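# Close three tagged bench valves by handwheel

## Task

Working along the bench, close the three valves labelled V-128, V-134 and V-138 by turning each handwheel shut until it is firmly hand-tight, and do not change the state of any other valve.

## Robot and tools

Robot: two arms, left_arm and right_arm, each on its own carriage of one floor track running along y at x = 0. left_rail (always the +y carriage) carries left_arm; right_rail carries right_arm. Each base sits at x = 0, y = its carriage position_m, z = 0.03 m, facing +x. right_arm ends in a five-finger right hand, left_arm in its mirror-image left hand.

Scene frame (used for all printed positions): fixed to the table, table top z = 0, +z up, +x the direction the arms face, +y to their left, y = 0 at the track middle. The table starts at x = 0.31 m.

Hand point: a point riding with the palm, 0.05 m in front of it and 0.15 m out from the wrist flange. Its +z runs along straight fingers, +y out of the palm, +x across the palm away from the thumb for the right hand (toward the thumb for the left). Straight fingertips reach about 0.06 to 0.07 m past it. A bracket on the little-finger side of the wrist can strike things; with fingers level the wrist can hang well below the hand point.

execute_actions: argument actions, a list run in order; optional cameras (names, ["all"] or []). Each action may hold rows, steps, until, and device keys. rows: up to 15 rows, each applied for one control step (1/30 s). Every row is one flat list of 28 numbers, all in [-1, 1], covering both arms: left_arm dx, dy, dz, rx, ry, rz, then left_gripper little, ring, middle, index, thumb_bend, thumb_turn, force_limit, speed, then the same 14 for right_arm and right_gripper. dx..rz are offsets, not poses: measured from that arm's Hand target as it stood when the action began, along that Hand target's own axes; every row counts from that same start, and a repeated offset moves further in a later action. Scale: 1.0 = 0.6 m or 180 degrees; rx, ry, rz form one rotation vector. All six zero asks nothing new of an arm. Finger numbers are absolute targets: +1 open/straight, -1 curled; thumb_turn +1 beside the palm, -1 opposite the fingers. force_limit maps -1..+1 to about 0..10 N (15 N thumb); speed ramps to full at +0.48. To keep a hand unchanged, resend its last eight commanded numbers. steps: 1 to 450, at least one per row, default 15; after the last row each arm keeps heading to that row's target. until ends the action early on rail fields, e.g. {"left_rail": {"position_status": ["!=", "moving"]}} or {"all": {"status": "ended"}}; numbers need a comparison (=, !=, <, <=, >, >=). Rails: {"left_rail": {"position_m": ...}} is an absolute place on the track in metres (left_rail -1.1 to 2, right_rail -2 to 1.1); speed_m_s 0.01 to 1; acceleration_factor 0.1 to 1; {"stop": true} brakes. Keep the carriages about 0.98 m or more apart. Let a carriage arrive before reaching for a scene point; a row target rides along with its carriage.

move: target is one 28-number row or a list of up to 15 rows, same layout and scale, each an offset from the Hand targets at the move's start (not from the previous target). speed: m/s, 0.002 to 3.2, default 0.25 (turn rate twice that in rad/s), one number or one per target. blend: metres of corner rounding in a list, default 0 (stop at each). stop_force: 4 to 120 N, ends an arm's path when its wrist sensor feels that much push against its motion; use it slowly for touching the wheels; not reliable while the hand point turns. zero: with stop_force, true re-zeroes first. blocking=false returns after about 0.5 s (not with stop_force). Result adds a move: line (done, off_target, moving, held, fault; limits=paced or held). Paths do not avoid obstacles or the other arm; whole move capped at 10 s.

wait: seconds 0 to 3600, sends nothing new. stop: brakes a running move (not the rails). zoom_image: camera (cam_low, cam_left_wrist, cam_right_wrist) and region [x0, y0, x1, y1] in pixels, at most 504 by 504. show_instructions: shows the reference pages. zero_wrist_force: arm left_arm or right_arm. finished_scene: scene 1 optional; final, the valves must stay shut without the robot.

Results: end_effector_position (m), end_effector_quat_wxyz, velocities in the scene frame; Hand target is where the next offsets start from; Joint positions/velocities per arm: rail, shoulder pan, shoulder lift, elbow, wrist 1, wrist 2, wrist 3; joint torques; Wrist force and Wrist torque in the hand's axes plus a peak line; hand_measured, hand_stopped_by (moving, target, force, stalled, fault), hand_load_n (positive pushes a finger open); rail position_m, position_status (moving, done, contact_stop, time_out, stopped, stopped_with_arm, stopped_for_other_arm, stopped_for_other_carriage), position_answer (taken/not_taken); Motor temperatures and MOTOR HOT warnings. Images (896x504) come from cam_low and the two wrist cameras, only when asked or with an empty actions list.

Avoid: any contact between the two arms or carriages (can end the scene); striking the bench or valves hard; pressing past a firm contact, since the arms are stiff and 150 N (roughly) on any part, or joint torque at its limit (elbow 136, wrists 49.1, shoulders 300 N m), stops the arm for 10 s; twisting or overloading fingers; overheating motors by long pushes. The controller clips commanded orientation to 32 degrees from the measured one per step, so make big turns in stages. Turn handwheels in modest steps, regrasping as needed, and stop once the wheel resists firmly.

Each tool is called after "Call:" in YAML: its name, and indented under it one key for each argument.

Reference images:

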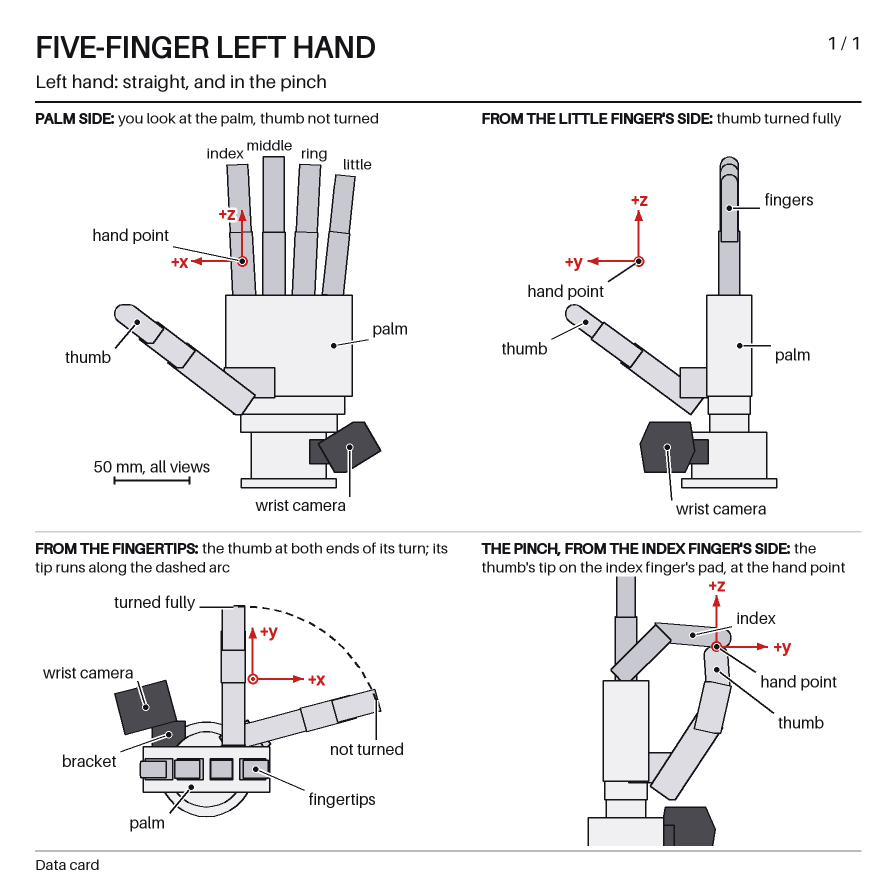

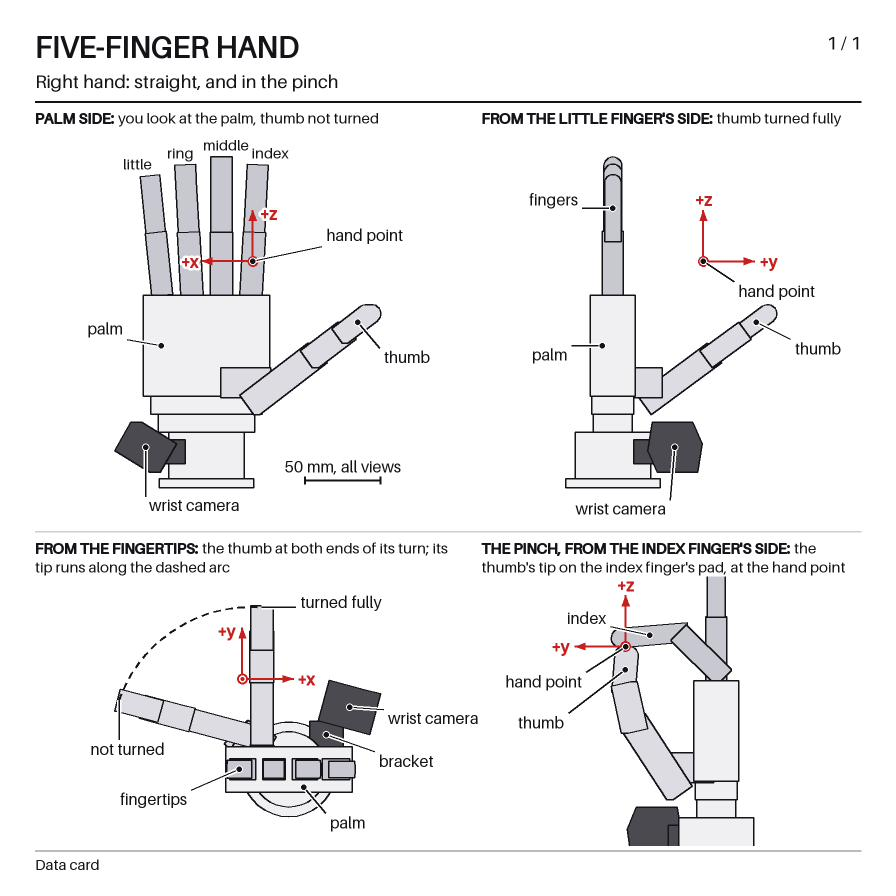

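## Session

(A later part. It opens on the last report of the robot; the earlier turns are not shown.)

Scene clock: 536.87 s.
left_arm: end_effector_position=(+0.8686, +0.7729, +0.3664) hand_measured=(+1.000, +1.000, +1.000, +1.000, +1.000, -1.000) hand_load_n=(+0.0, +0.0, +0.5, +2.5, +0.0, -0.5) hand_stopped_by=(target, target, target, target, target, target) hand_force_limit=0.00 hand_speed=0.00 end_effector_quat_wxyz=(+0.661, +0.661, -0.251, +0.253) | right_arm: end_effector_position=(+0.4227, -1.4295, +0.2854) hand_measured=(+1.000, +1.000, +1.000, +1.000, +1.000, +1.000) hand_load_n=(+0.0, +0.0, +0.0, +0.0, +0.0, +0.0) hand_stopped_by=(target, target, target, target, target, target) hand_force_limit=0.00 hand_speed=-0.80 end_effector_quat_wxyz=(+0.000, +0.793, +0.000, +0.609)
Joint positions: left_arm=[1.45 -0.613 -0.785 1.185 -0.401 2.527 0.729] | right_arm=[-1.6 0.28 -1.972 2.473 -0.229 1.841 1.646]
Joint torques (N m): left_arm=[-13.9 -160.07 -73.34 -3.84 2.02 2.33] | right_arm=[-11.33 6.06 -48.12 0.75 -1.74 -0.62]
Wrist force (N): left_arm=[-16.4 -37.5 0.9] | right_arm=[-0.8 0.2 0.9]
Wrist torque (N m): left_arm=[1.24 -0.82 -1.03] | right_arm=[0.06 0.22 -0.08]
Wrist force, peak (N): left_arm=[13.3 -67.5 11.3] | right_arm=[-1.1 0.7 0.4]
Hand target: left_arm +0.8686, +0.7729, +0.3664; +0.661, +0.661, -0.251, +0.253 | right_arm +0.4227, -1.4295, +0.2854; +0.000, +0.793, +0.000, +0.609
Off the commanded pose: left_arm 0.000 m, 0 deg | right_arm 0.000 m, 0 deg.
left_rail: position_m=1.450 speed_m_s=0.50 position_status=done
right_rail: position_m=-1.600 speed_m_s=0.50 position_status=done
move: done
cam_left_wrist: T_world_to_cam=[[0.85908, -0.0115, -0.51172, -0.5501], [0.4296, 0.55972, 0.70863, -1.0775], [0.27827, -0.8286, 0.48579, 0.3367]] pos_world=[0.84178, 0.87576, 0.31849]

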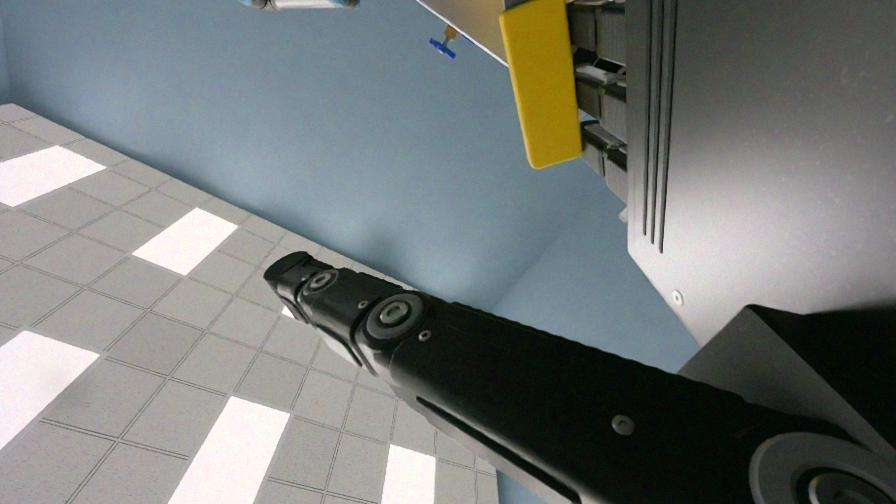

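Call:
move:
  target:
    - [-0.0223,0.034,0,0,0,0.0833,1,1,1,1,1,-1,0,0,0,0,0,0,0,0,1,1,1,1,1,1,0,-0.8]
    - [-0.0525,0.0615,0,0,0,0.1667,1,1,1,1,1,-1,0,0,0,0,0,0,0,0,1,1,1,1,1,1,0,-0.8]
    - [-0.0812,0.0772,0,0,0,0.2333,1,1,1,1,1,-1,0,0,0,0,0,0,0,0,1,1,1,1,1,1,0,-0.8]
  speed: 0.03
  stop_force: 90
  cameras: ["cam_left_wrist"]

Call:
zoom_image:
  camera: "cam_left_wrist"
  region: [400, 0, 660, 260]

Scene clock: 555.73 s.
left_arm: end_effector_position=(+0.8140, +0.7729, +0.3714) hand_measured=(+1.000, +1.000, +1.000, +1.000, +1.000, -1.000) hand_load_n=(+0.0, +0.0, +0.0, +4.0, +0.0, -0.5) hand_stopped_by=(target, target, target, target, target, target) hand_force_limit=0.00 hand_speed=0.00 end_effector_quat_wxyz=(+0.557, +0.558, -0.434, +0.435) | right_arm: end_effector_position=(+0.4227, -1.4295, +0.2854) hand_measured=(+1.000, +1.000, +1.000, +1.000, +1.000, +1.000) hand_load_n=(+0.0, +0.0, +0.0, +0.0, +0.0, +0.0) hand_stopped_by=(target, target, target, target, target, target) hand_force_limit=0.00 hand_speed=-0.80 end_effector_quat_wxyz=(+0.000, +0.793, +0.000, +0.609)
Joint positions: left_arm=[1.45 -0.626 -0.833 1.223 -0.391 2.514 1.324] | right_arm=[-1.6 0.28 -1.972 2.473 -0.229 1.841 1.646]
Joint torques (N m): left_arm=[-36.25 -143.96 -35.13 -0.64 9.9 2.64] | right_arm=[-14.22 4.12 -46.96 0.56 -1.93 -0.55]
Wrist force (N): left_arm=[-11.8 -44.6 0.8] | right_arm=[-0.7 0.4 0.2]
Wrist torque (N m): left_arm=[1.62 -0.55 -0.83] | right_arm=[0.12 0.24 -0.07]
Wrist force, peak (N): left_arm=[-12.2 -44.7 1.0] | right_arm=[-0.9 0.3 0.9]
Hand target: left_arm +0.8140, +0.7729, +0.3714; +0.557, +0.558, -0.434, +0.435 (not the last commanded pose) | right_arm +0.4227, -1.4295, +0.2854; +0.000, +0.793, +0.000, +0.609
Off the commanded pose: left_arm 0.013 m, 8 deg | right_arm 0.000 m, 0 deg.
left_rail: position_m=1.450 speed_m_s=0.50 position_status=done
right_rail: position_m=-1.600 speed_m_s=0.50 position_status=done
move: off_target (left_arm; path cut at 10 s); path passed 2 of 3 targets
cam_left_wrist: T_world_to_cam=[[0.99824, -0.01129, 0.05821, -0.82562], [-0.04196, 0.55901, 0.8281, -0.7175], [-0.04189, -0.82908, 0.55755, 0.58365]] pos_world=[0.81851, 0.87566, 0.31681]

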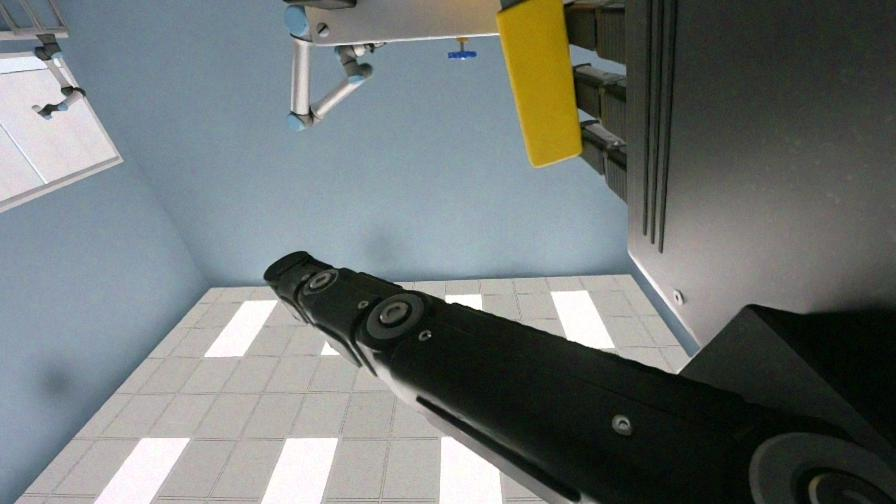

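Scaled by 1.938.

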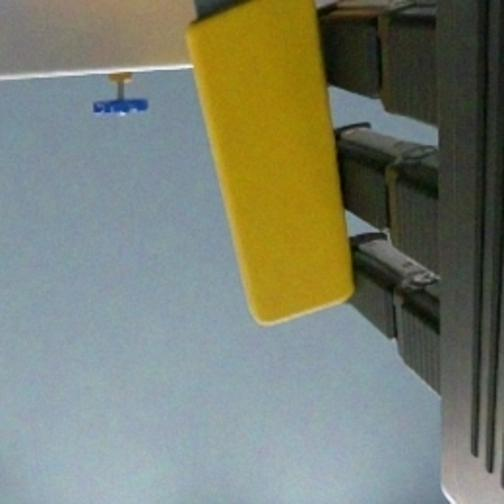

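Call:
move:
  target:
    - [-0.0147,0.0257,0,0,0,0.0617,1,1,1,1,1,-1,0,0,0,0,0,0,0,0,1,1,1,1,1,1,0,-0.8]
  speed: 0.03
  stop_force: 80
  cameras: ["cam_left_wrist"]

Call:
zoom_image:
  camera: "cam_left_wrist"
  region: [400, 0, 660, 260]

Scene clock: 566.90 s.
left_arm: end_effector_position=(+0.7969, +0.7728, +0.3666) hand_measured=(+1.000, +1.000, +1.000, +1.000, +1.000, -1.000) hand_load_n=(+0.0, +0.5, +0.0, +4.0, +0.0, -0.5) hand_stopped_by=(target, target, target, target, target, target) hand_force_limit=0.00 hand_speed=0.00 end_effector_quat_wxyz=(+0.513, +0.513, -0.486, +0.487) | right_arm: end_effector_position=(+0.4227, -1.4295, +0.2854) hand_measured=(+1.000, +1.000, +1.000, +1.000, +1.000, +1.000) hand_load_n=(+0.0, +0.0, +0.0, +0.0, +0.0, +0.0) hand_stopped_by=(target, target, target, target, target, target) hand_force_limit=0.00 hand_speed=-0.80 end_effector_quat_wxyz=(+0.000, +0.793, +0.000, +0.609)
Joint positions: left_arm=[1.45 -0.632 -0.851 1.244 -0.393 2.508 1.518] | right_arm=[-1.6 0.28 -1.972 2.473 -0.229 1.841 1.646]
Joint torques (N m): left_arm=[-42.81 -141.89 -32.02 0.48 12.11 2.86] | right_arm=[-15.77 7.83 -47.45 0.84 -2.03 -0.63]
Wrist force (N): left_arm=[-18.1 -49.7 -0.2] | right_arm=[-0.4 0.6 0.3]
Wrist torque (N m): left_arm=[1.82 -0.82 -1.14] | right_arm=[0.16 0.19 -0.05]
Wrist force, peak (N): left_arm=[-18.1 -49.7 -0.2] | right_arm=[-0.9 0.5 0.8]
Hand target: left_arm +0.7969, +0.7728, +0.3666; +0.513, +0.513, -0.486, +0.487 | right_arm +0.4227, -1.4295, +0.2854; +0.000, +0.793, +0.000, +0.609
Off the commanded pose: left_arm 0.000 m, 0 deg | right_arm 0.000 m, 0 deg.
left_rail: position_m=1.450 speed_m_s=0.50 position_status=done
right_rail: position_m=-1.600 speed_m_s=0.50 position_status=done
move: done
cam_left_wrist: T_world_to_cam=[[0.96832, -0.01127, 0.24944, -0.8546], [-0.20078, 0.55871, 0.80469, -0.57882], [-0.14844, -0.82929, 0.53875, 0.67757]] pos_world=[0.81189, 0.87566, 0.3139]

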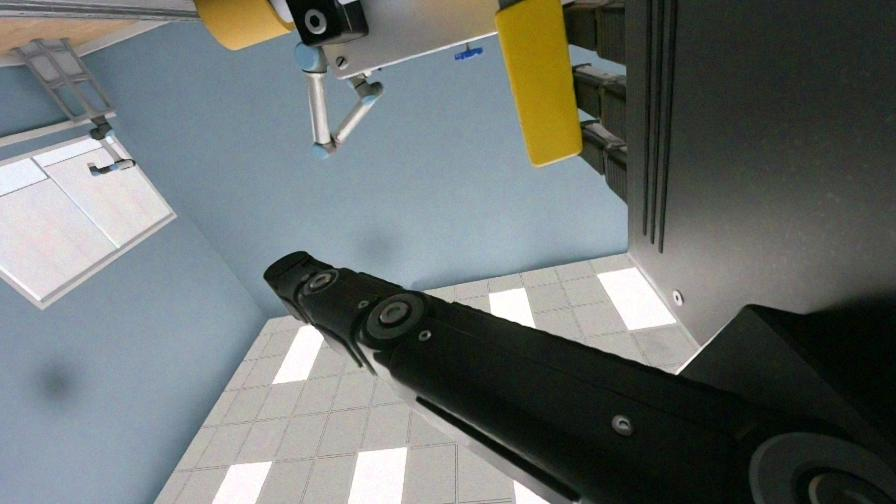

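Scaled by 1.938.

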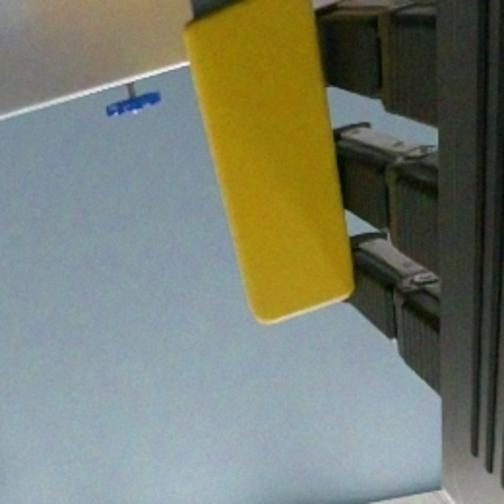

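Call:
move:
  target:
    - [-0.0122,0.0213,0,0,0,0.05,1,1,1,1,1,-1,0,0,0,0,0,0,0,0,1,1,1,1,1,1,0,-0.8]
  speed: 0.015
  stop_force: 35
  cameras: ["cam_left_wrist"]

Call:
zoom_image:
  camera: "cam_left_wrist"
  region: [400, 0, 660, 260]

Scene clock: 579.80 s.
left_arm: end_effector_position=(+0.7849, +0.7728, +0.3605) hand_measured=(+1.000, +1.000, +1.000, +1.000, +1.000, -1.000) hand_load_n=(+0.0, +0.0, +1.5, +7.5, +0.5, +0.0) hand_stopped_by=(target, target, target, target, target, target) hand_force_limit=0.00 hand_speed=0.00 end_effector_quat_wxyz=(+0.476, +0.477, -0.522, +0.523) | right_arm: end_effector_position=(+0.4227, -1.4295, +0.2854) hand_measured=(+1.000, +1.000, +1.000, +1.000, +1.000, +1.000) hand_load_n=(+0.0, +0.0, +0.0, +0.0, +0.5, +0.0) hand_stopped_by=(target, target, target, target, target, target) hand_force_limit=0.00 hand_speed=-0.80 end_effector_quat_wxyz=(+0.000, +0.793, +0.000, +0.609)
Joint positions: left_arm=[1.45 -0.637 -0.864 1.262 -0.398 2.503 1.662] | right_arm=[-1.6 0.28 -1.972 2.473 -0.229 1.841 1.646]
Joint torques (N m): left_arm=[-58.23 -119.39 -39.15 3.81 30.5 0.35] | right_arm=[-14.43 5.75 -47.98 1.23 -1.38 -0.49]
Wrist force (N): left_arm=[-26.6 -96.2 5.1] | right_arm=[-0.6 0.4 0.7]
Wrist torque (N m): left_arm=[3.85 -1.35 -1.40] | right_arm=[0.11 0.20 -0.07]
Wrist force, peak (N): left_arm=[-29.8 -98.2 7.5] | right_arm=[-0.7 0.8 0.8]
Hand target: left_arm +0.7849, +0.7729, +0.3605; +0.476, +0.477, -0.522, +0.523 (not the last commanded pose) | right_arm +0.4227, -1.4295, +0.2854; +0.000, +0.793, +0.000, +0.609
Off the commanded pose: left_arm 0.001 m, 1 deg | right_arm 0.000 m, 0 deg.
left_rail: position_m=1.450 speed_m_s=0.50 position_status=done
right_rail: position_m=-1.600 speed_m_s=0.50 position_status=done
move: contact (left_arm)
cam_left_wrist: T_world_to_cam=[[0.92233, -0.01109, 0.38624, -0.85487], [-0.31467, 0.55857, 0.76745, -0.47349], [-0.22425, -0.82939, 0.5117, 0.74846]] pos_world=[0.80733, 0.87576, 0.31058]

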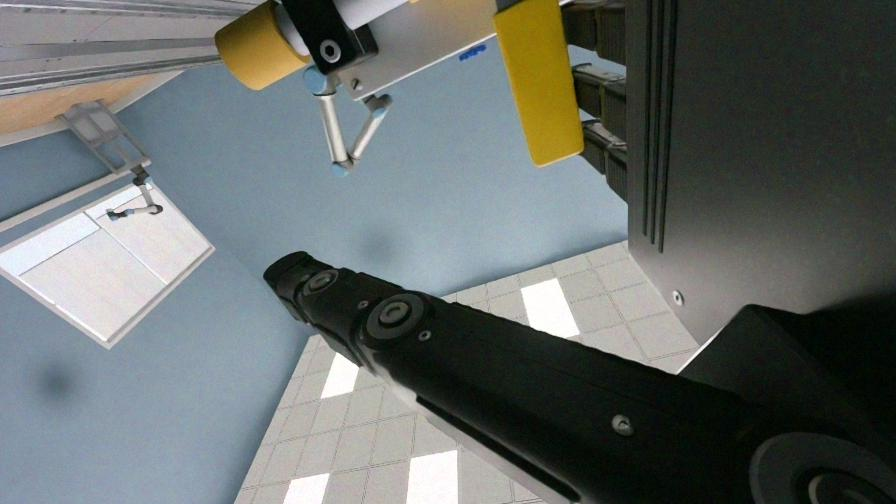

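Scaled by 1.938.

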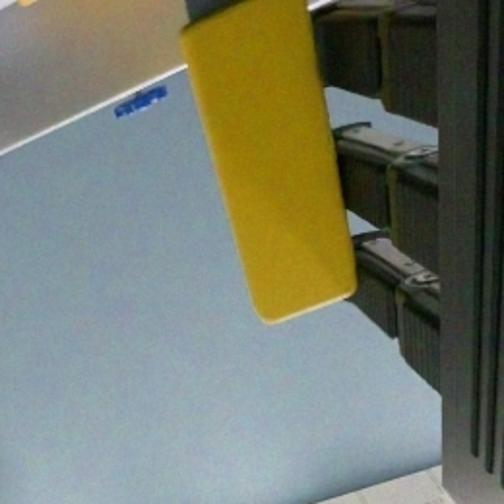

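Call:
move:
  target:
    - [0,-0.0333,0,0,0,0,1,1,1,1,1,-1,0,0,0,0,0,0,0,0,1,1,1,1,1,1,0,-0.8]
    - [0,-0.0333,-0.25,0,0,0,1,1,1,1,1,-1,0,0,0,0,0,0,0,0,1,1,1,1,1,1,0,-0.8]
  speed: [0.03,0.08]
  cameras: ["cam_left_wrist","cam_low"]

Call:
zoom_image:
  camera: "cam_left_wrist"
  region: [300, 0, 640, 250]

Scene clock: 586.23 s.
left_arm: end_effector_position=(+0.8046, +0.9226, +0.3623) hand_measured=(+1.000, +1.000, +1.000, +1.000, +1.000, -1.000) hand_load_n=(+0.0, +0.0, +0.0, +0.0, +0.0, -0.5) hand_stopped_by=(target, target, target, target, target, target) hand_force_limit=0.00 hand_speed=0.00 end_effector_quat_wxyz=(+0.476, +0.477, -0.522, +0.523) | right_arm: end_effector_position=(+0.4227, -1.4295, +0.2854) hand_measured=(+1.000, +1.000, +1.000, +1.000, +1.000, +1.000) hand_load_n=(+0.0, +0.0, +0.0, +0.0, +0.0, +0.0) hand_stopped_by=(target, target, target, target, target, target) hand_force_limit=0.00 hand_speed=-0.80 end_effector_quat_wxyz=(+0.000, +0.793, +0.000, +0.609)
Joint positions: left_arm=[1.45 -0.485 -0.922 1.359 -0.437 2.655 1.662] | right_arm=[-1.6 0.28 -1.972 2.473 -0.229 1.841 1.646]
Joint torques (N m): left_arm=[14.56 -106.3 -26.71 -4.49 2.31 -2.01] | right_arm=[-13.73 3.52 -47.68 0.89 -1.89 -0.15]
Wrist force (N): left_arm=[6.9 -4.8 0.2] | right_arm=[-0.6 0.7 0.5]
Wrist torque (N m): left_arm=[-0.86 -0.70 0.37] | right_arm=[0.15 0.21 -0.05]
Wrist force, peak (N): left_arm=[-26.6 -96.1 5.1] | right_arm=[-0.8 0.9 0.9]
Hand target: left_arm +0.8046, +0.9229, +0.3623; +0.476, +0.477, -0.522, +0.523 | right_arm +0.4227, -1.4295, +0.2854; +0.000, +0.793, +0.000, +0.609
Off the commanded pose: left_arm 0.000 m, 0 deg | right_arm 0.000 m, 0 deg.
left_rail: position_m=1.450 speed_m_s=0.50 position_status=done
right_rail: position_m=-1.600 speed_m_s=0.50 position_status=done
move: done
cam_left_wrist: T_world_to_cam=[[0.92237, -0.0111, 0.38614, -0.87198], [-0.31461, 0.55848, 0.76755, -0.55231], [-0.22417, -0.82945, 0.51163, 0.87611]] pos_world=[0.82693, 1.02546, 0.31238]
Images, in order (width x height): cam_low 896x504, cam_left_wrist 896x504.

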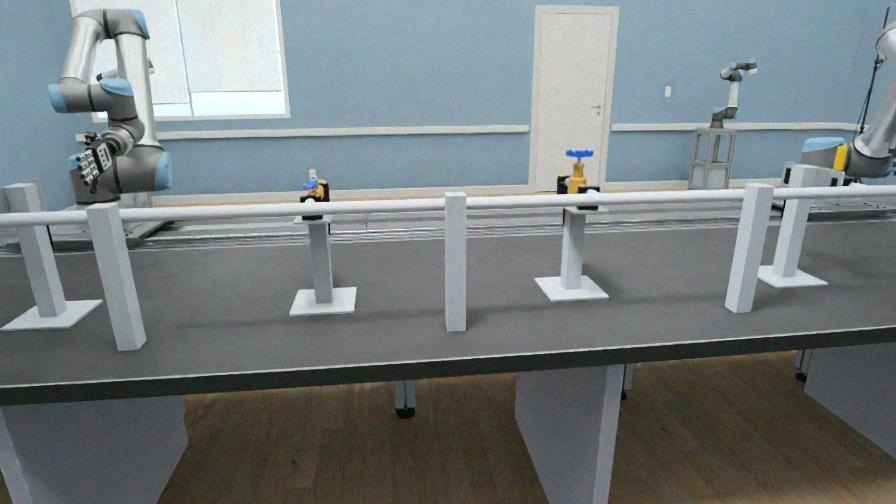

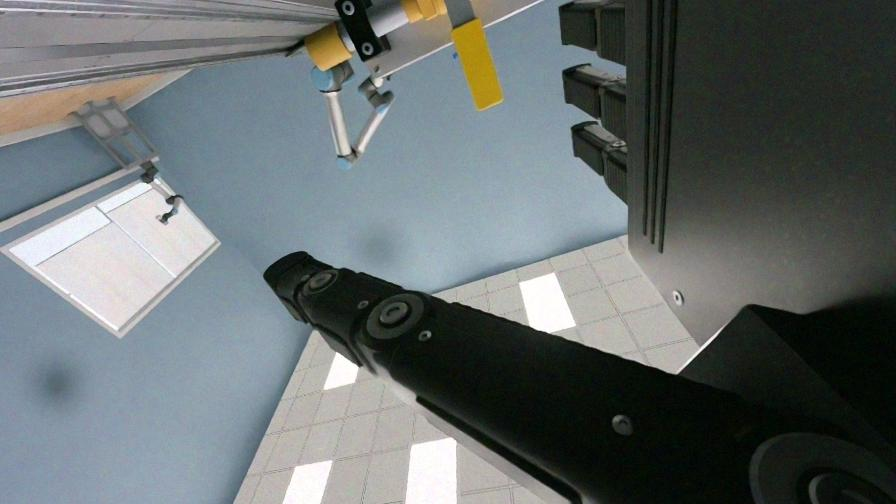

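Scaled by 1.482.

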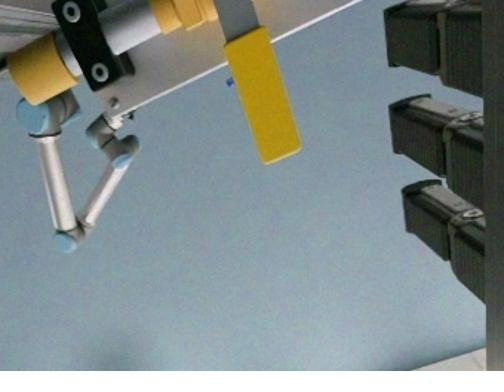

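Call:
execute_actions:
  actions:
    - {"right_rail":{"position_m":-2.0},"steps":200,"until":{"all":{"status":"ended"}}}

Call:
move:
  target:
    - [0,0,0,0,0,0,1,1,1,1,1,-1,0,0,0.3846,-0.1325,0.3754,0.3419,0.4454,-0.4454,1,1,1,1,1,1,0,0]
  speed: 0.25
  cameras: ["cam_right_wrist","cam_low"]

Scene clock: 607.70 s.
left_arm: end_effector_position=(+0.8046, +0.9229, +0.3623) hand_measured=(+1.000, +1.000, +1.000, +1.000, +1.000, -1.000) hand_load_n=(+0.0, +0.0, +0.0, +0.0, +0.0, +0.0) hand_stopped_by=(target, target, target, target, target, target) hand_force_limit=0.00 hand_speed=0.00 end_effector_quat_wxyz=(+0.476, +0.477, -0.522, +0.523) | right_arm: end_effector_position=(+0.4227, -1.8295, +0.2854) hand_measured=(+1.000, +1.000, +1.000, +1.000, +1.000, +1.000) hand_load_n=(+0.0, +0.0, +0.0, +0.0, +0.5, +0.0) hand_stopped_by=(target, target, target, target, target, target) hand_force_limit=0.00 hand_speed=-0.80 end_effector_quat_wxyz=(+0.000, +0.793, +0.000, +0.609)
Joint positions: left_arm=[1.45 -0.485 -0.922 1.359 -0.438 2.655 1.662] | right_arm=[-2 0.28 -1.972 2.473 -0.229 1.841 1.646]
Joint torques (N m): left_arm=[13.32 -104.65 -26.97 -4.91 2 -1.96] | right_arm=[-14.77 5.28 -47.5 0.9 -1.8 -0.38]
Wrist force (N): left_arm=[6.6 -4.7 0.0] | right_arm=[-0.5 0.9 0.5]
Wrist torque (N m): left_arm=[-0.83 -0.67 0.36] | right_arm=[0.18 0.21 -0.05]
Wrist force, peak (N): left_arm=[7.4 -5.1 -0.1] | right_arm=[-1.0 1.1 0.8]
Hand target: left_arm +0.8046, +0.9229, +0.3623; +0.476, +0.477, -0.522, +0.523 | right_arm +0.4227, -1.8295, +0.2854; +0.000, +0.793, +0.000, +0.609
Off the commanded pose: left_arm 0.000 m, 0 deg | right_arm 0.000 m, 0 deg.
left_rail: position_m=1.450 speed_m_s=0.50 position_status=done
right_rail: position_m=-2.000 speed_m_s=0.50 position_status=done

Scene clock: 615.53 s.
left_arm: end_effector_position=(+0.8046, +0.9229, +0.3623) hand_measured=(+1.000, +1.000, +1.000, +1.000, +1.000, -1.000) hand_load_n=(+0.5, +0.0, +0.0, +0.0, +0.0, +0.0) hand_stopped_by=(target, target, target, target, target, target) hand_force_limit=0.00 hand_speed=0.00 end_effector_quat_wxyz=(+0.476, +0.477, -0.522, +0.523) | right_arm: end_effector_position=(+0.7002, -1.7502, +0.4500) hand_measured=(+1.000, +1.000, +1.000, +1.000, +1.000, +1.000) hand_load_n=(+0.0, +0.0, +0.0, +0.0, +0.0, +0.0) hand_stopped_by=(target, target, target, target, target, target) hand_force_limit=0.00 hand_speed=0.00 end_effector_quat_wxyz=(+0.000, +0.000, +0.707, +0.707)
Joint positions: left_arm=[1.45 -0.485 -0.922 1.359 -0.438 2.655 1.662] | right_arm=[-2 -0.289 -1.03 1.984 -4.093 0.289 3.14]
Joint torques (N m): left_arm=[12.63 -104.31 -27.55 -4.73 2.07 -2.04] | right_arm=[-14.45 -52.56 -39.09 -2.11 1.89 0.46]
Wrist force (N): left_arm=[7.0 -4.9 0.1] | right_arm=[0.0 -0.8 0.8]
Wrist torque (N m): left_arm=[-0.86 -0.72 0.39] | right_arm=[0.01 -0.07 -0.26]
Wrist force, peak (N): left_arm=[7.3 -5.0 0.3] | right_arm=[-1.1 -0.9 0.9]
Hand target: left_arm +0.8046, +0.9229, +0.3623; +0.476, +0.477, -0.522, +0.523 | right_arm +0.7002, -1.7502, +0.4500; +0.000, +0.000, +0.707, +0.707
Off the commanded pose: left_arm 0.000 m, 0 deg | right_arm 0.000 m, 0 deg.
left_rail: position_m=1.450 speed_m_s=0.50 position_status=done
right_rail: position_m=-2.000 speed_m_s=0.50 position_status=done
move: done
cam_right_wrist: T_world_to_cam=[[-0.18676, -0.00809, 0.98237, -0.32461], [0.88543, -0.4346, 0.16475, -1.44348], [0.4256, 0.90059, 0.08833, 1.35243]] pos_world=[0.64187, -1.84794, 0.43725]
Images, in order (width x height): cam_low 896x504, cam_right_wrist 896x504.

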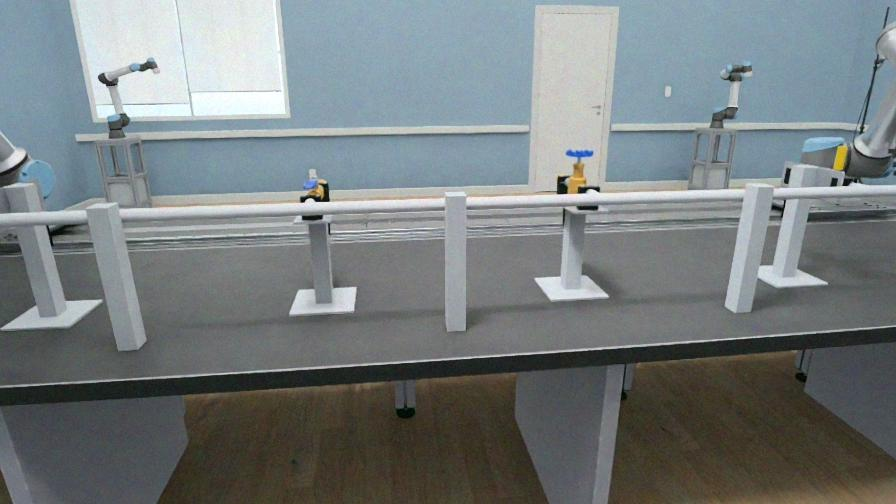

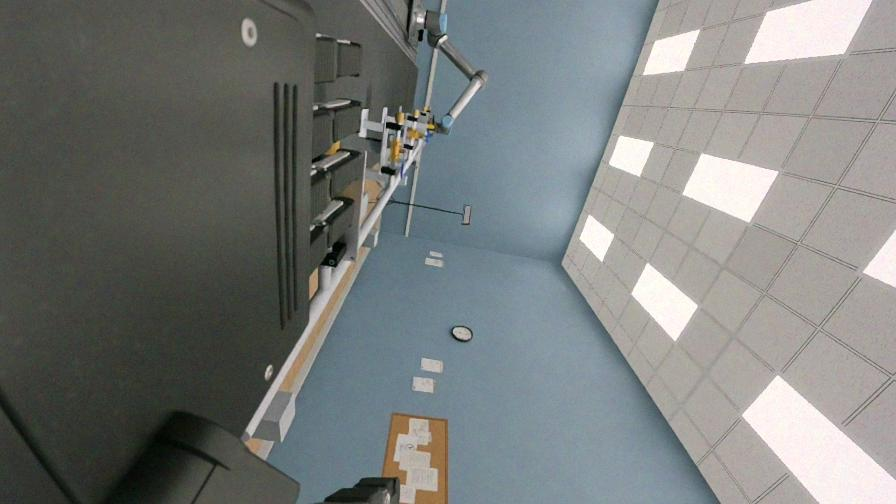

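Call:
move:
  target: [0,0,0,0,0,0,1,1,1,1,1,-1,0,0,-0.0667,-0.25,0.1167,0,0,0,1,1,1,1,1,1,0,0]
  speed: 0.15
  stop_force: 20
  cameras: ["cam_right_wrist","cam_low"]

Scene clock: 660.10 s.
left_arm: end_effector_position=(+0.8046, +0.9229, +0.3623) hand_measured=(+1.000, +1.000, +1.000, +1.000, +1.000, -1.000) hand_load_n=(+0.0, +0.0, +0.0, +0.0, +0.0, -0.5) hand_stopped_by=(target, target, target, target, target, target) hand_force_limit=0.00 hand_speed=0.00 end_effector_quat_wxyz=(+0.476, +0.477, -0.522, +0.523) | right_arm: end_effector_position=(+0.7401, -1.6801, +0.3000) hand_measured=(+1.000, +1.000, +1.000, +1.000, +1.000, +1.000) hand_load_n=(+0.0, +0.0, +0.0, +0.0, +0.0, +0.0) hand_stopped_by=(target, target, target, target, target, target) hand_force_limit=0.00 hand_speed=0.00 end_effector_quat_wxyz=(+0.000, +0.000, +0.707, +0.707)
Joint positions: left_arm=[1.45 -0.485 -0.922 1.359 -0.438 2.655 1.662] | right_arm=[-2 -0.173 -0.765 1.889 -4.263 0.173 3.14]
Joint torques (N m): left_arm=[12.07 -104.63 -27.39 -4.77 1.95 -1.96] | right_arm=[4.82 -65.1 -33.5 -2.09 -2.99 1.28]
Wrist force (N): left_arm=[6.9 -5.0 0.2] | right_arm=[0.3 -0.7 0.9]
Wrist torque (N m): left_arm=[-0.87 -0.71 0.38] | right_arm=[0.00 -0.14 -0.22]
Wrist force, peak (N): left_arm=[7.2 -5.3 0.2] | right_arm=[0.2 -1.4 1.5]
Hand target: left_arm +0.8046, +0.9229, +0.3623; +0.476, +0.477, -0.522, +0.523 | right_arm +0.7401, -1.6801, +0.3000; +0.000, +0.000, +0.707, +0.707
Off the commanded pose: left_arm 0.000 m, 0 deg | right_arm 0.000 m, 0 deg.
left_rail: position_m=1.450 speed_m_s=0.50 position_status=done
right_rail: position_m=-2.000 speed_m_s=0.50 position_status=done
move: done
cam_right_wrist: T_world_to_cam=[[-0.18671, -0.00781, 0.98238, -0.16877], [0.88547, -0.43447, 0.16484, -1.42351], [0.42553, 0.90065, 0.08804, 1.2859]] pos_world=[0.68177, -1.77794, 0.28725]
Images, in order (width x height): cam_low 896x504, cam_right_wrist 896x504.

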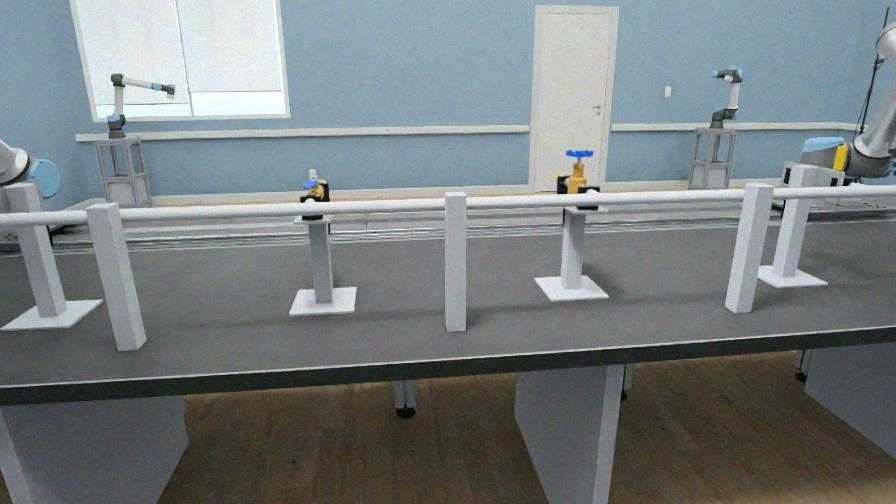

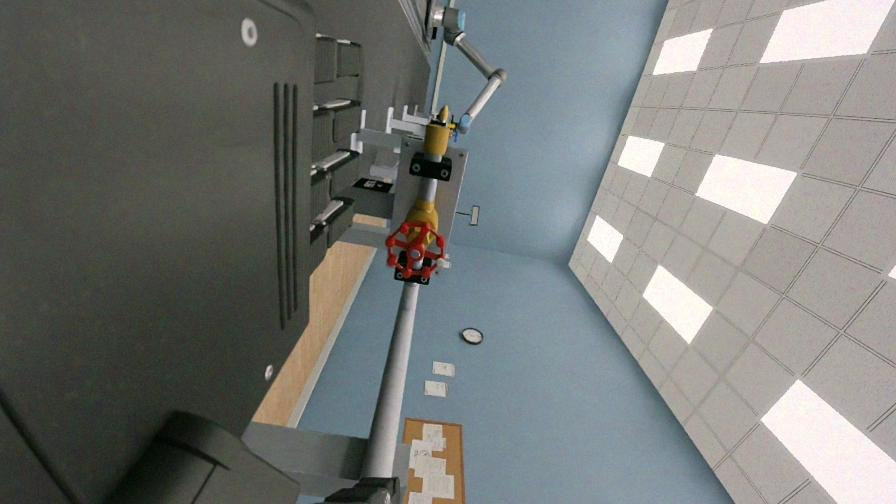

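Call:
zoom_image:
  camera: "cam_right_wrist"
  region: [360, 110, 500, 300]

Scaled by 2.653.

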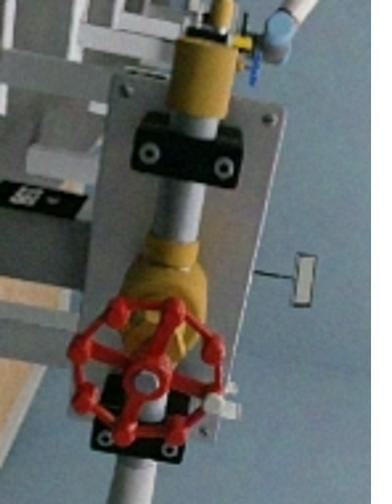

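Call:
move:
  target: [0,0,0,0,0,0,1,1,1,1,1,-1,0,0,-0.1,0,0.1,0,0,0,1,1,1,1,1,1,0,0]
  speed: 0.1
  stop_force: 15
  cameras: ["cam_right_wrist"]

Call:
zoom_image:
  camera: "cam_right_wrist"
  region: [320, 100, 520, 330]

Scene clock: 671.70 s.
left_arm: end_effector_position=(+0.8046, +0.9229, +0.3623) hand_measured=(+1.000, +1.000, +1.000, +1.000, +1.000, -1.000) hand_load_n=(+0.0, +0.0, +0.0, +0.0, +0.0, -0.5) hand_stopped_by=(target, target, target, target, target, target) hand_force_limit=0.00 hand_speed=0.00 end_effector_quat_wxyz=(+0.476, +0.477, -0.522, +0.523) | right_arm: end_effector_position=(+0.8002, -1.6202, +0.3000) hand_measured=(+1.000, +1.000, +1.000, +1.000, +1.000, +1.000) hand_load_n=(+0.0, +0.0, +0.0, +0.0, +0.0, -0.5) hand_stopped_by=(target, target, target, target, target, target) hand_force_limit=0.00 hand_speed=0.00 end_effector_quat_wxyz=(+0.000, +0.000, +0.707, +0.707)
Joint positions: left_arm=[1.45 -0.485 -0.922 1.359 -0.438 2.655 1.662] | right_arm=[-2 -0.08 -0.711 1.744 -4.17 0.08 3.138]
Joint torques (N m): left_arm=[11.74 -104.9 -26.98 -4.67 1.75 -2] | right_arm=[4.75 -73.11 -27.65 2.71 -2.85 -2.41]
Wrist force (N): left_arm=[6.9 -5.0 0.2] | right_arm=[0.4 -0.6 0.8]
Wrist torque (N m): left_arm=[-0.88 -0.71 0.38] | right_arm=[0.00 -0.14 0.07]
Wrist force, peak (N): left_arm=[7.3 -5.1 0.1] | right_arm=[-0.2 -1.0 1.8]
Hand target: left_arm +0.8046, +0.9229, +0.3623; +0.476, +0.477, -0.522, +0.523 | right_arm +0.8001, -1.6202, +0.2999; +0.000, +0.000, +0.707, +0.707
Off the commanded pose: left_arm 0.000 m, 0 deg | right_arm 0.000 m, 0 deg.
left_rail: position_m=1.450 speed_m_s=0.50 position_status=done
right_rail: position_m=-2.000 speed_m_s=0.50 position_status=done
move: done
cam_right_wrist: T_world_to_cam=[[-0.18682, -0.00776, 0.98236, -0.15691], [0.88545, -0.43447, 0.16496, -1.45067], [0.42553, 0.90065, 0.08804, 1.20629]] pos_world=[0.74187, -1.71794, 0.28725]

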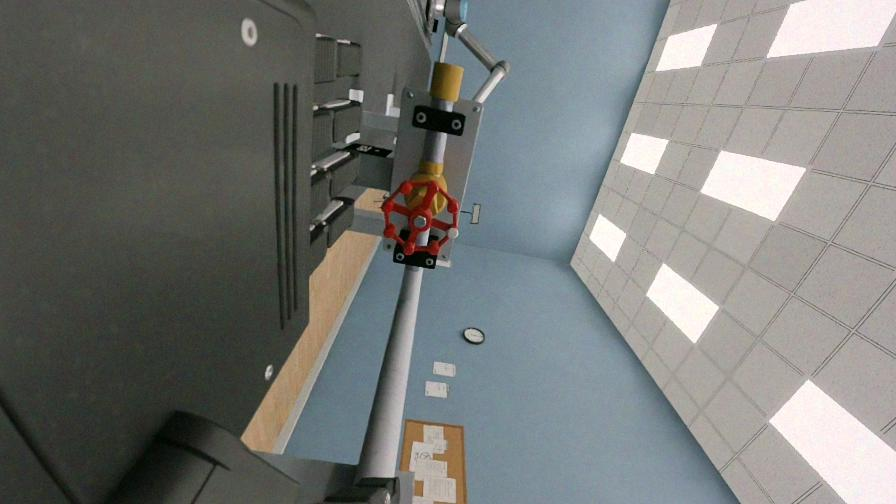

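Scaled by 2.191.

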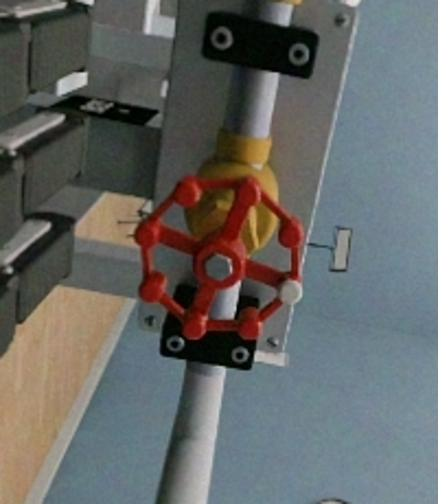

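Call:
move:
  target:
    - [0,0,0,0,0,0,1,1,1,1,1,-1,0,0,0.1,0,-0.2,0,0,0,1,1,1,1,1,1,0,0]
    - [0,0,0,0,0,0,1,1,1,1,1,-1,0,0,0.2333,0.3,-0.2667,0,0,0,1,1,1,1,1,1,0,0]
  speed: 0.25
  blend: [0.03,0]

Call:
move:
  target:
    - [0,0,0,0,0,0,1,1,1,1,1,-1,0,0,0,0,0,0,0,-0.5,1,1,1,1,1,1,0,0]
    - [0,0,0,0,0,0,1,1,1,1,1,-1,0,0,0,0,0,0,0,-1.0,1,1,1,1,1,1,0,0]
  speed: 0.5

Scene clock: 808.20 s.
left_arm: end_effector_position=(+0.8046, +0.9229, +0.3623) hand_measured=(+1.000, +1.000, +1.000, +1.000, +1.000, -1.000) hand_load_n=(+0.0, +0.0, +0.0, +0.0, +0.0, +0.0) hand_stopped_by=(target, target, target, target, target, target) hand_force_limit=0.00 hand_speed=0.00 end_effector_quat_wxyz=(+0.476, +0.477, -0.522, +0.523) | right_arm: end_effector_position=(+0.6603, -1.7802, +0.4799) hand_measured=(+1.000, +1.000, +1.000, +1.000, +1.000, +1.000) hand_load_n=(+0.0, +0.0, +0.0, +0.0, +0.0, +0.0) hand_stopped_by=(target, target, target, target, target, target) hand_force_limit=0.00 hand_speed=0.00 end_effector_quat_wxyz=(+0.000, +0.000, +0.707, +0.707)
Joint positions: left_arm=[1.45 -0.485 -0.922 1.359 -0.438 2.655 1.662] | right_arm=[-2 -0.355 -1.116 2.056 -4.08 0.354 3.142]
Joint torques (N m): left_arm=[11.91 -106.14 -27.06 -4.81 1.89 -1.99] | right_arm=[-9.05 -68.82 -12.54 2.8 1.74 -2.13]
Wrist force (N): left_arm=[6.8 -4.9 0.0] | right_arm=[0.1 -1.0 1.5]
Wrist torque (N m): left_arm=[-0.86 -0.69 0.37] | right_arm=[-0.09 -0.13 0.04]
Wrist force, peak (N): left_arm=[7.2 -5.3 0.3] | right_arm=[-0.2 -0.9 2.4]
Hand target: left_arm +0.8046, +0.9229, +0.3623; +0.476, +0.477, -0.522, +0.523 | right_arm +0.6602, -1.7802, +0.4800; +0.000, +0.000, +0.707, +0.707
Off the commanded pose: left_arm 0.000 m, 0 deg | right_arm 0.000 m, 0 deg.
left_rail: position_m=1.450 speed_m_s=0.50 position_status=done
right_rail: position_m=-2.000 speed_m_s=0.50 position_status=done
move: done

Scene clock: 813.27 s.
left_arm: end_effector_position=(+0.8046, +0.9229, +0.3623) hand_measured=(+1.000, +1.000, +1.000, +1.000, +1.000, -1.000) hand_load_n=(+0.0, +0.0, +0.0, +0.0, +0.0, -0.5) hand_stopped_by=(target, target, target, target, target, target) hand_force_limit=0.00 hand_speed=0.00 end_effector_quat_wxyz=(+0.476, +0.477, -0.522, +0.523) | right_arm: end_effector_position=(+0.6602, -1.7802, +0.4800) hand_measured=(+1.000, +1.000, +1.000, +1.000, +1.000, +1.000) hand_load_n=(+0.0, +0.0, +0.0, +0.0, +0.0, +0.0) hand_stopped_by=(target, target, target, target, target, target) hand_force_limit=0.00 hand_speed=0.00 end_effector_quat_wxyz=(+0.707, -0.707, +0.000, +0.000)
Joint positions: left_arm=[1.45 -0.485 -0.922 1.359 -0.438 2.655 1.662] | right_arm=[-2 -0.323 -1.193 1.874 -3.822 0.322 0]
Joint torques (N m): left_arm=[12.22 -104.2 -27.61 -4.75 1.79 -1.95] | right_arm=[-13.91 -70.6 -20.44 3.25 2.71 -2.32]
Wrist force (N): left_arm=[6.9 -4.8 -0.3] | right_arm=[0.0 0.9 2.1]
Wrist torque (N m): left_arm=[-0.82 -0.72 0.38] | right_arm=[0.18 0.01 0.11]
Wrist force, peak (N): left_arm=[7.3 -5.2 0.0] | right_arm=[0.3 0.8 2.7]
Hand target: left_arm +0.8046, +0.9229, +0.3623; +0.476, +0.477, -0.522, +0.523 | right_arm +0.6602, -1.7802, +0.4800; +0.707, -0.707, +0.000, +0.000
Off the commanded pose: left_arm 0.000 m, 0 deg | right_arm 0.000 m, 0 deg.
left_rail: position_m=1.450 speed_m_s=0.50 position_status=done
right_rail: position_m=-2.000 speed_m_s=0.50 position_status=done
move: done

Call:
move:
  target:
    - [0,0,0,0,0,0,1,1,1,1,1,-1,0,0,0.0333,-0.0333,-0.0167,0,0.25,0,1,1,1,1,1,1,0,0]
    - [0,0,0,0,0,0,1,1,1,1,1,-1,0,0,0.0667,-0.0333,-0.0333,0,0.5,0,1,1,1,1,1,1,0,0]
  speed: 0.3
  cameras: ["cam_right_wrist"]

Scene clock: 826.70 s.
left_arm: end_effector_position=(+0.8046, +0.9229, +0.3623) hand_measured=(+1.000, +1.000, +1.000, +1.000, +1.000, -1.000) hand_load_n=(+0.0, +0.0, +0.0, +0.5, +0.0, -0.5) hand_stopped_by=(target, target, target, target, target, target) hand_force_limit=0.00 hand_speed=0.00 end_effector_quat_wxyz=(+0.476, +0.477, -0.522, +0.523) | right_arm: end_effector_position=(+0.7002, -1.8002, +0.4999) hand_measured=(+1.000, +1.000, +1.000, +1.000, +1.000, +1.000) hand_load_n=(+0.0, +0.0, +0.0, +0.0, +0.0, +0.0) hand_stopped_by=(target, target, target, target, target, target) hand_force_limit=0.00 hand_speed=0.00 end_effector_quat_wxyz=(+0.500, -0.500, +0.500, -0.500)
Joint positions: left_arm=[1.45 -0.485 -0.922 1.359 -0.438 2.655 1.662] | right_arm=[-2 -0.012 -1.56 2.294 -3.875 -1.559 0]
Joint torques (N m): left_arm=[10.06 -104.66 -27.5 -4.8 1.76 -2] | right_arm=[1.2 -20.45 -50.92 0.76 -2.82 -2.48]
Wrist force (N): left_arm=[6.9 -4.6 -0.1] | right_arm=[0.1 1.6 1.8]
Wrist torque (N m): left_arm=[-0.81 -0.72 0.37] | right_arm=[0.21 -0.01 0.18]
Wrist force, peak (N): left_arm=[7.1 -5.4 0.1] | right_arm=[-0.1 1.4 2.1]
Hand target: left_arm +0.8046, +0.9229, +0.3623; +0.476, +0.477, -0.522, +0.523 | right_arm +0.7002, -1.8002, +0.4999; +0.500, -0.500, +0.500, -0.500
Off the commanded pose: left_arm 0.000 m, 0 deg | right_arm 0.000 m, 0 deg.
left_rail: position_m=1.450 speed_m_s=0.50 position_status=done
right_rail: position_m=-2.000 speed_m_s=0.50 position_status=done
move: done
cam_right_wrist: T_world_to_cam=[[-0.00824, -0.18698, -0.98233, 0.16107], [-0.43394, 0.88571, -0.16495, 1.99203], [0.9009, 0.42491, -0.08843, 0.29225]] pos_world=[0.60246, -1.85843, 0.51265]

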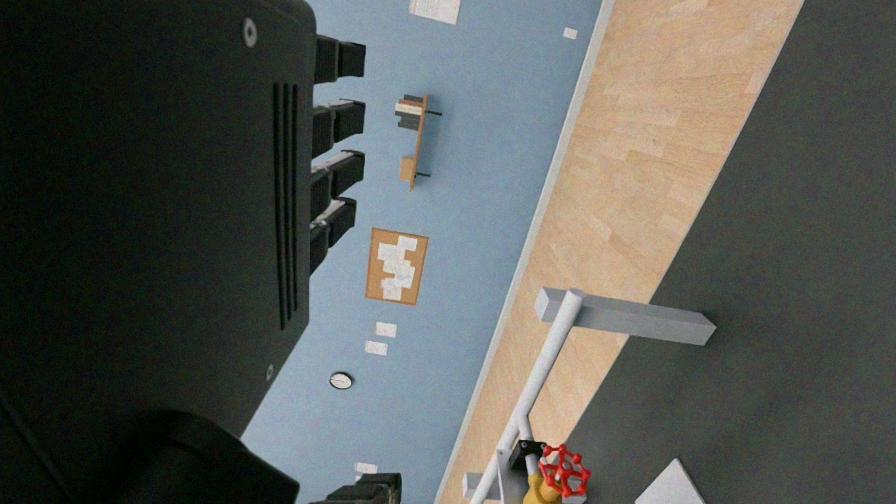

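Call:
execute_actions:
  actions:
    - {"right_rail":{"position_m":-1.70},"rows":[[0,0,0,0,0,0,1,1,1,1,1,-1,0,0,0,0,0,0,0,0,0.5,0.5,0.5,0.5,1,-1,0,0]],"steps":90,"until":{"right_rail":{"position_status":["!=","moving"]}}}
    - {"steps":15}
  cameras: ["cam_right_wrist"]

Scene clock: 856.57 s.
left_arm: end_effector_position=(+0.8046, +0.9229, +0.3623) hand_measured=(+1.000, +1.000, +1.000, +1.000, +1.000, -1.000) hand_load_n=(+0.0, +0.0, +0.0, +0.0, +0.5, +0.0) hand_stopped_by=(target, target, target, target, target, target) hand_force_limit=0.00 hand_speed=0.00 end_effector_quat_wxyz=(+0.476, +0.477, -0.522, +0.523) | right_arm: end_effector_position=(+0.7002, -1.5002, +0.4999) hand_measured=(+0.500, +0.500, +0.500, +0.500, +1.000, -1.000) hand_load_n=(+0.0, +0.0, +0.0, +0.0, +0.0, +0.0) hand_stopped_by=(target, target, target, target, target, target) hand_force_limit=0.00 hand_speed=0.00 end_effector_quat_wxyz=(+0.500, -0.500, +0.500, -0.500)
Joint positions: left_arm=[1.45 -0.485 -0.922 1.359 -0.438 2.655 1.662] | right_arm=[-1.7 -0.012 -1.56 2.294 -3.875 -1.56 0]
Joint torques (N m): left_arm=[9.71 -104.8 -26.57 -4.67 1.58 -1.97] | right_arm=[-13.58 -25.42 -46.25 -2.95 -2.36 -2.04]
Wrist force (N): left_arm=[6.9 -5.0 0.2] | right_arm=[0.0 1.4 1.9]
Wrist torque (N m): left_arm=[-0.88 -0.71 0.38] | right_arm=[0.18 0.00 0.18]
Wrist force, peak (N): left_arm=[7.0 -5.4 0.0] | right_arm=[0.6 1.7 2.1]
Hand target: left_arm +0.8046, +0.9229, +0.3623; +0.476, +0.477, -0.522, +0.523 | right_arm +0.7002, -1.5002, +0.4999; +0.500, -0.500, +0.500, -0.500
Off the commanded pose: left_arm 0.000 m, 0 deg | right_arm 0.000 m, 0 deg.
left_rail: position_m=1.450 speed_m_s=0.50 position_status=done
right_rail: position_m=-1.700 speed_m_s=0.50 position_status=done
cam_right_wrist: T_world_to_cam=[[-0.00823, -0.18706, -0.98231, 0.21702], [-0.43374, 0.88579, -0.16505, 1.72637], [0.901, 0.42471, -0.08843, 0.1644]] pos_world=[0.60246, -1.55843, 0.51265]

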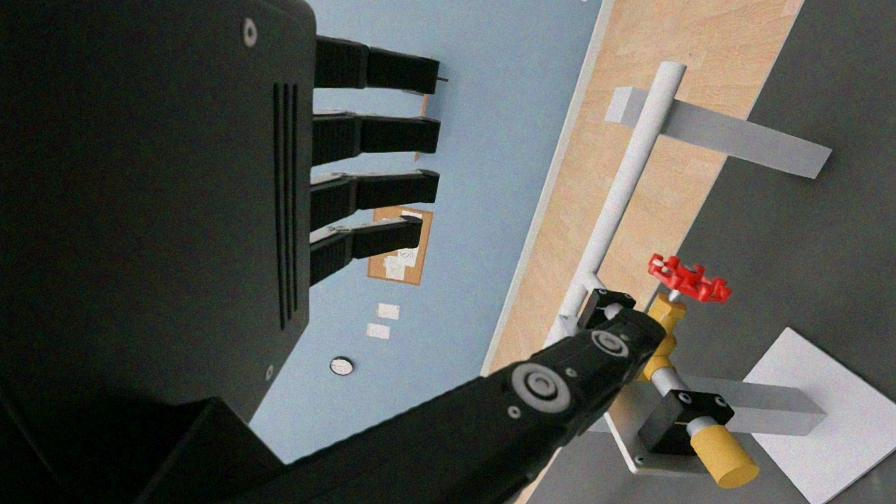

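Call:
move:
  target:
    - [0,0,0,0,0,0,1,1,1,1,1,-1,0,0,0.1167,0,0,0,0,0,0.5,0.5,0.5,0.5,1,-1,0,0]
    - [0,0,0,0,0,0,1,1,1,1,1,-1,0,0,0.1167,0.3665,0.2472,0,0,0,0.5,0.5,0.5,0.5,1,-1,0,0]
  speed: 0.15
  blend: [0.02,0]
  stop_force: 20
  cameras: ["cam_right_wrist"]

Scene clock: 872.10 s.
left_arm: end_effector_position=(+0.8046, +0.9229, +0.3623) hand_measured=(+1.000, +1.000, +1.000, +1.000, +1.000, -1.000) hand_load_n=(+0.0, +0.0, +0.0, +0.0, +0.0, +0.0) hand_stopped_by=(target, target, target, target, target, target) hand_force_limit=0.00 hand_speed=0.00 end_effector_quat_wxyz=(+0.476, +0.477, -0.522, +0.523) | right_arm: end_effector_position=(+0.8484, -1.5702, +0.2799) hand_measured=(+0.500, +0.500, +0.500, +0.500, +1.000, -1.000) hand_load_n=(+0.0, -0.5, +0.0, +0.0, +0.0, +0.0) hand_stopped_by=(target, target, target, target, target, target) hand_force_limit=0.00 hand_speed=0.00 end_effector_quat_wxyz=(+0.500, -0.500, +0.500, -0.500)
Joint positions: left_arm=[1.45 -0.485 -0.922 1.359 -0.438 2.655 1.662] | right_arm=[-1.7 -0.131 -1.029 2.152 -4.264 -1.44 0]
Joint torques (N m): left_arm=[10.45 -105.31 -27.53 -4.75 1.56 -1.97] | right_arm=[5.61 -48.96 -37.14 -4.25 -2.49 0.94]
Wrist force (N): left_arm=[7.0 -5.0 -0.2] | right_arm=[-0.2 1.4 1.9]
Wrist torque (N m): left_arm=[-0.86 -0.73 0.39] | right_arm=[0.19 0.01 0.08]
Wrist force, peak (N): left_arm=[7.2 -5.2 0.0] | right_arm=[-0.4 1.8 2.5]
Hand target: left_arm +0.8046, +0.9229, +0.3623; +0.476, +0.477, -0.522, +0.523 | right_arm +0.8484, -1.5702, +0.2799; +0.500, -0.500, +0.500, -0.500
Off the commanded pose: left_arm 0.000 m, 0 deg | right_arm 0.000 m, 0 deg.
left_rail: position_m=1.450 speed_m_s=0.50 position_status=done
right_rail: position_m=-1.700 speed_m_s=0.50 position_status=done
move: done
cam_right_wrist: T_world_to_cam=[[-0.00823, -0.18706, -0.98231, -0.01096], [-0.43374, 0.88579, -0.16505, 1.8163], [0.901, 0.42471, -0.08843, 0.04124]] pos_world=[0.75056, -1.62843, 0.29265]

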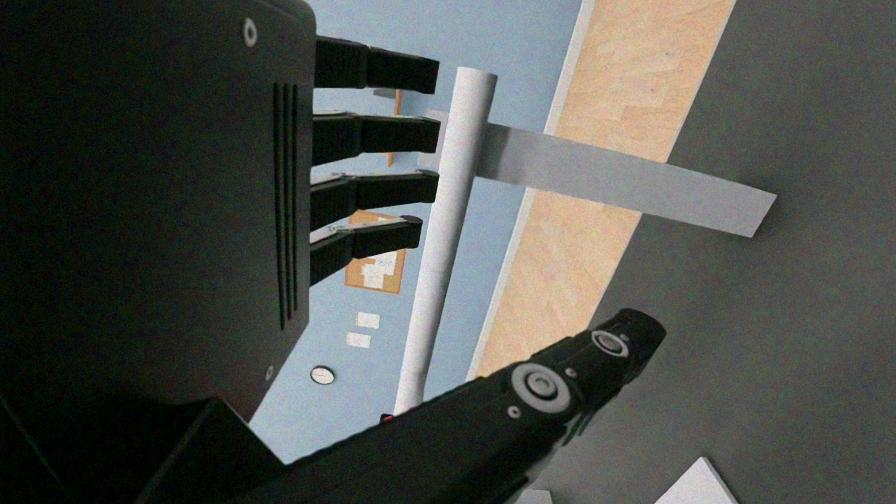

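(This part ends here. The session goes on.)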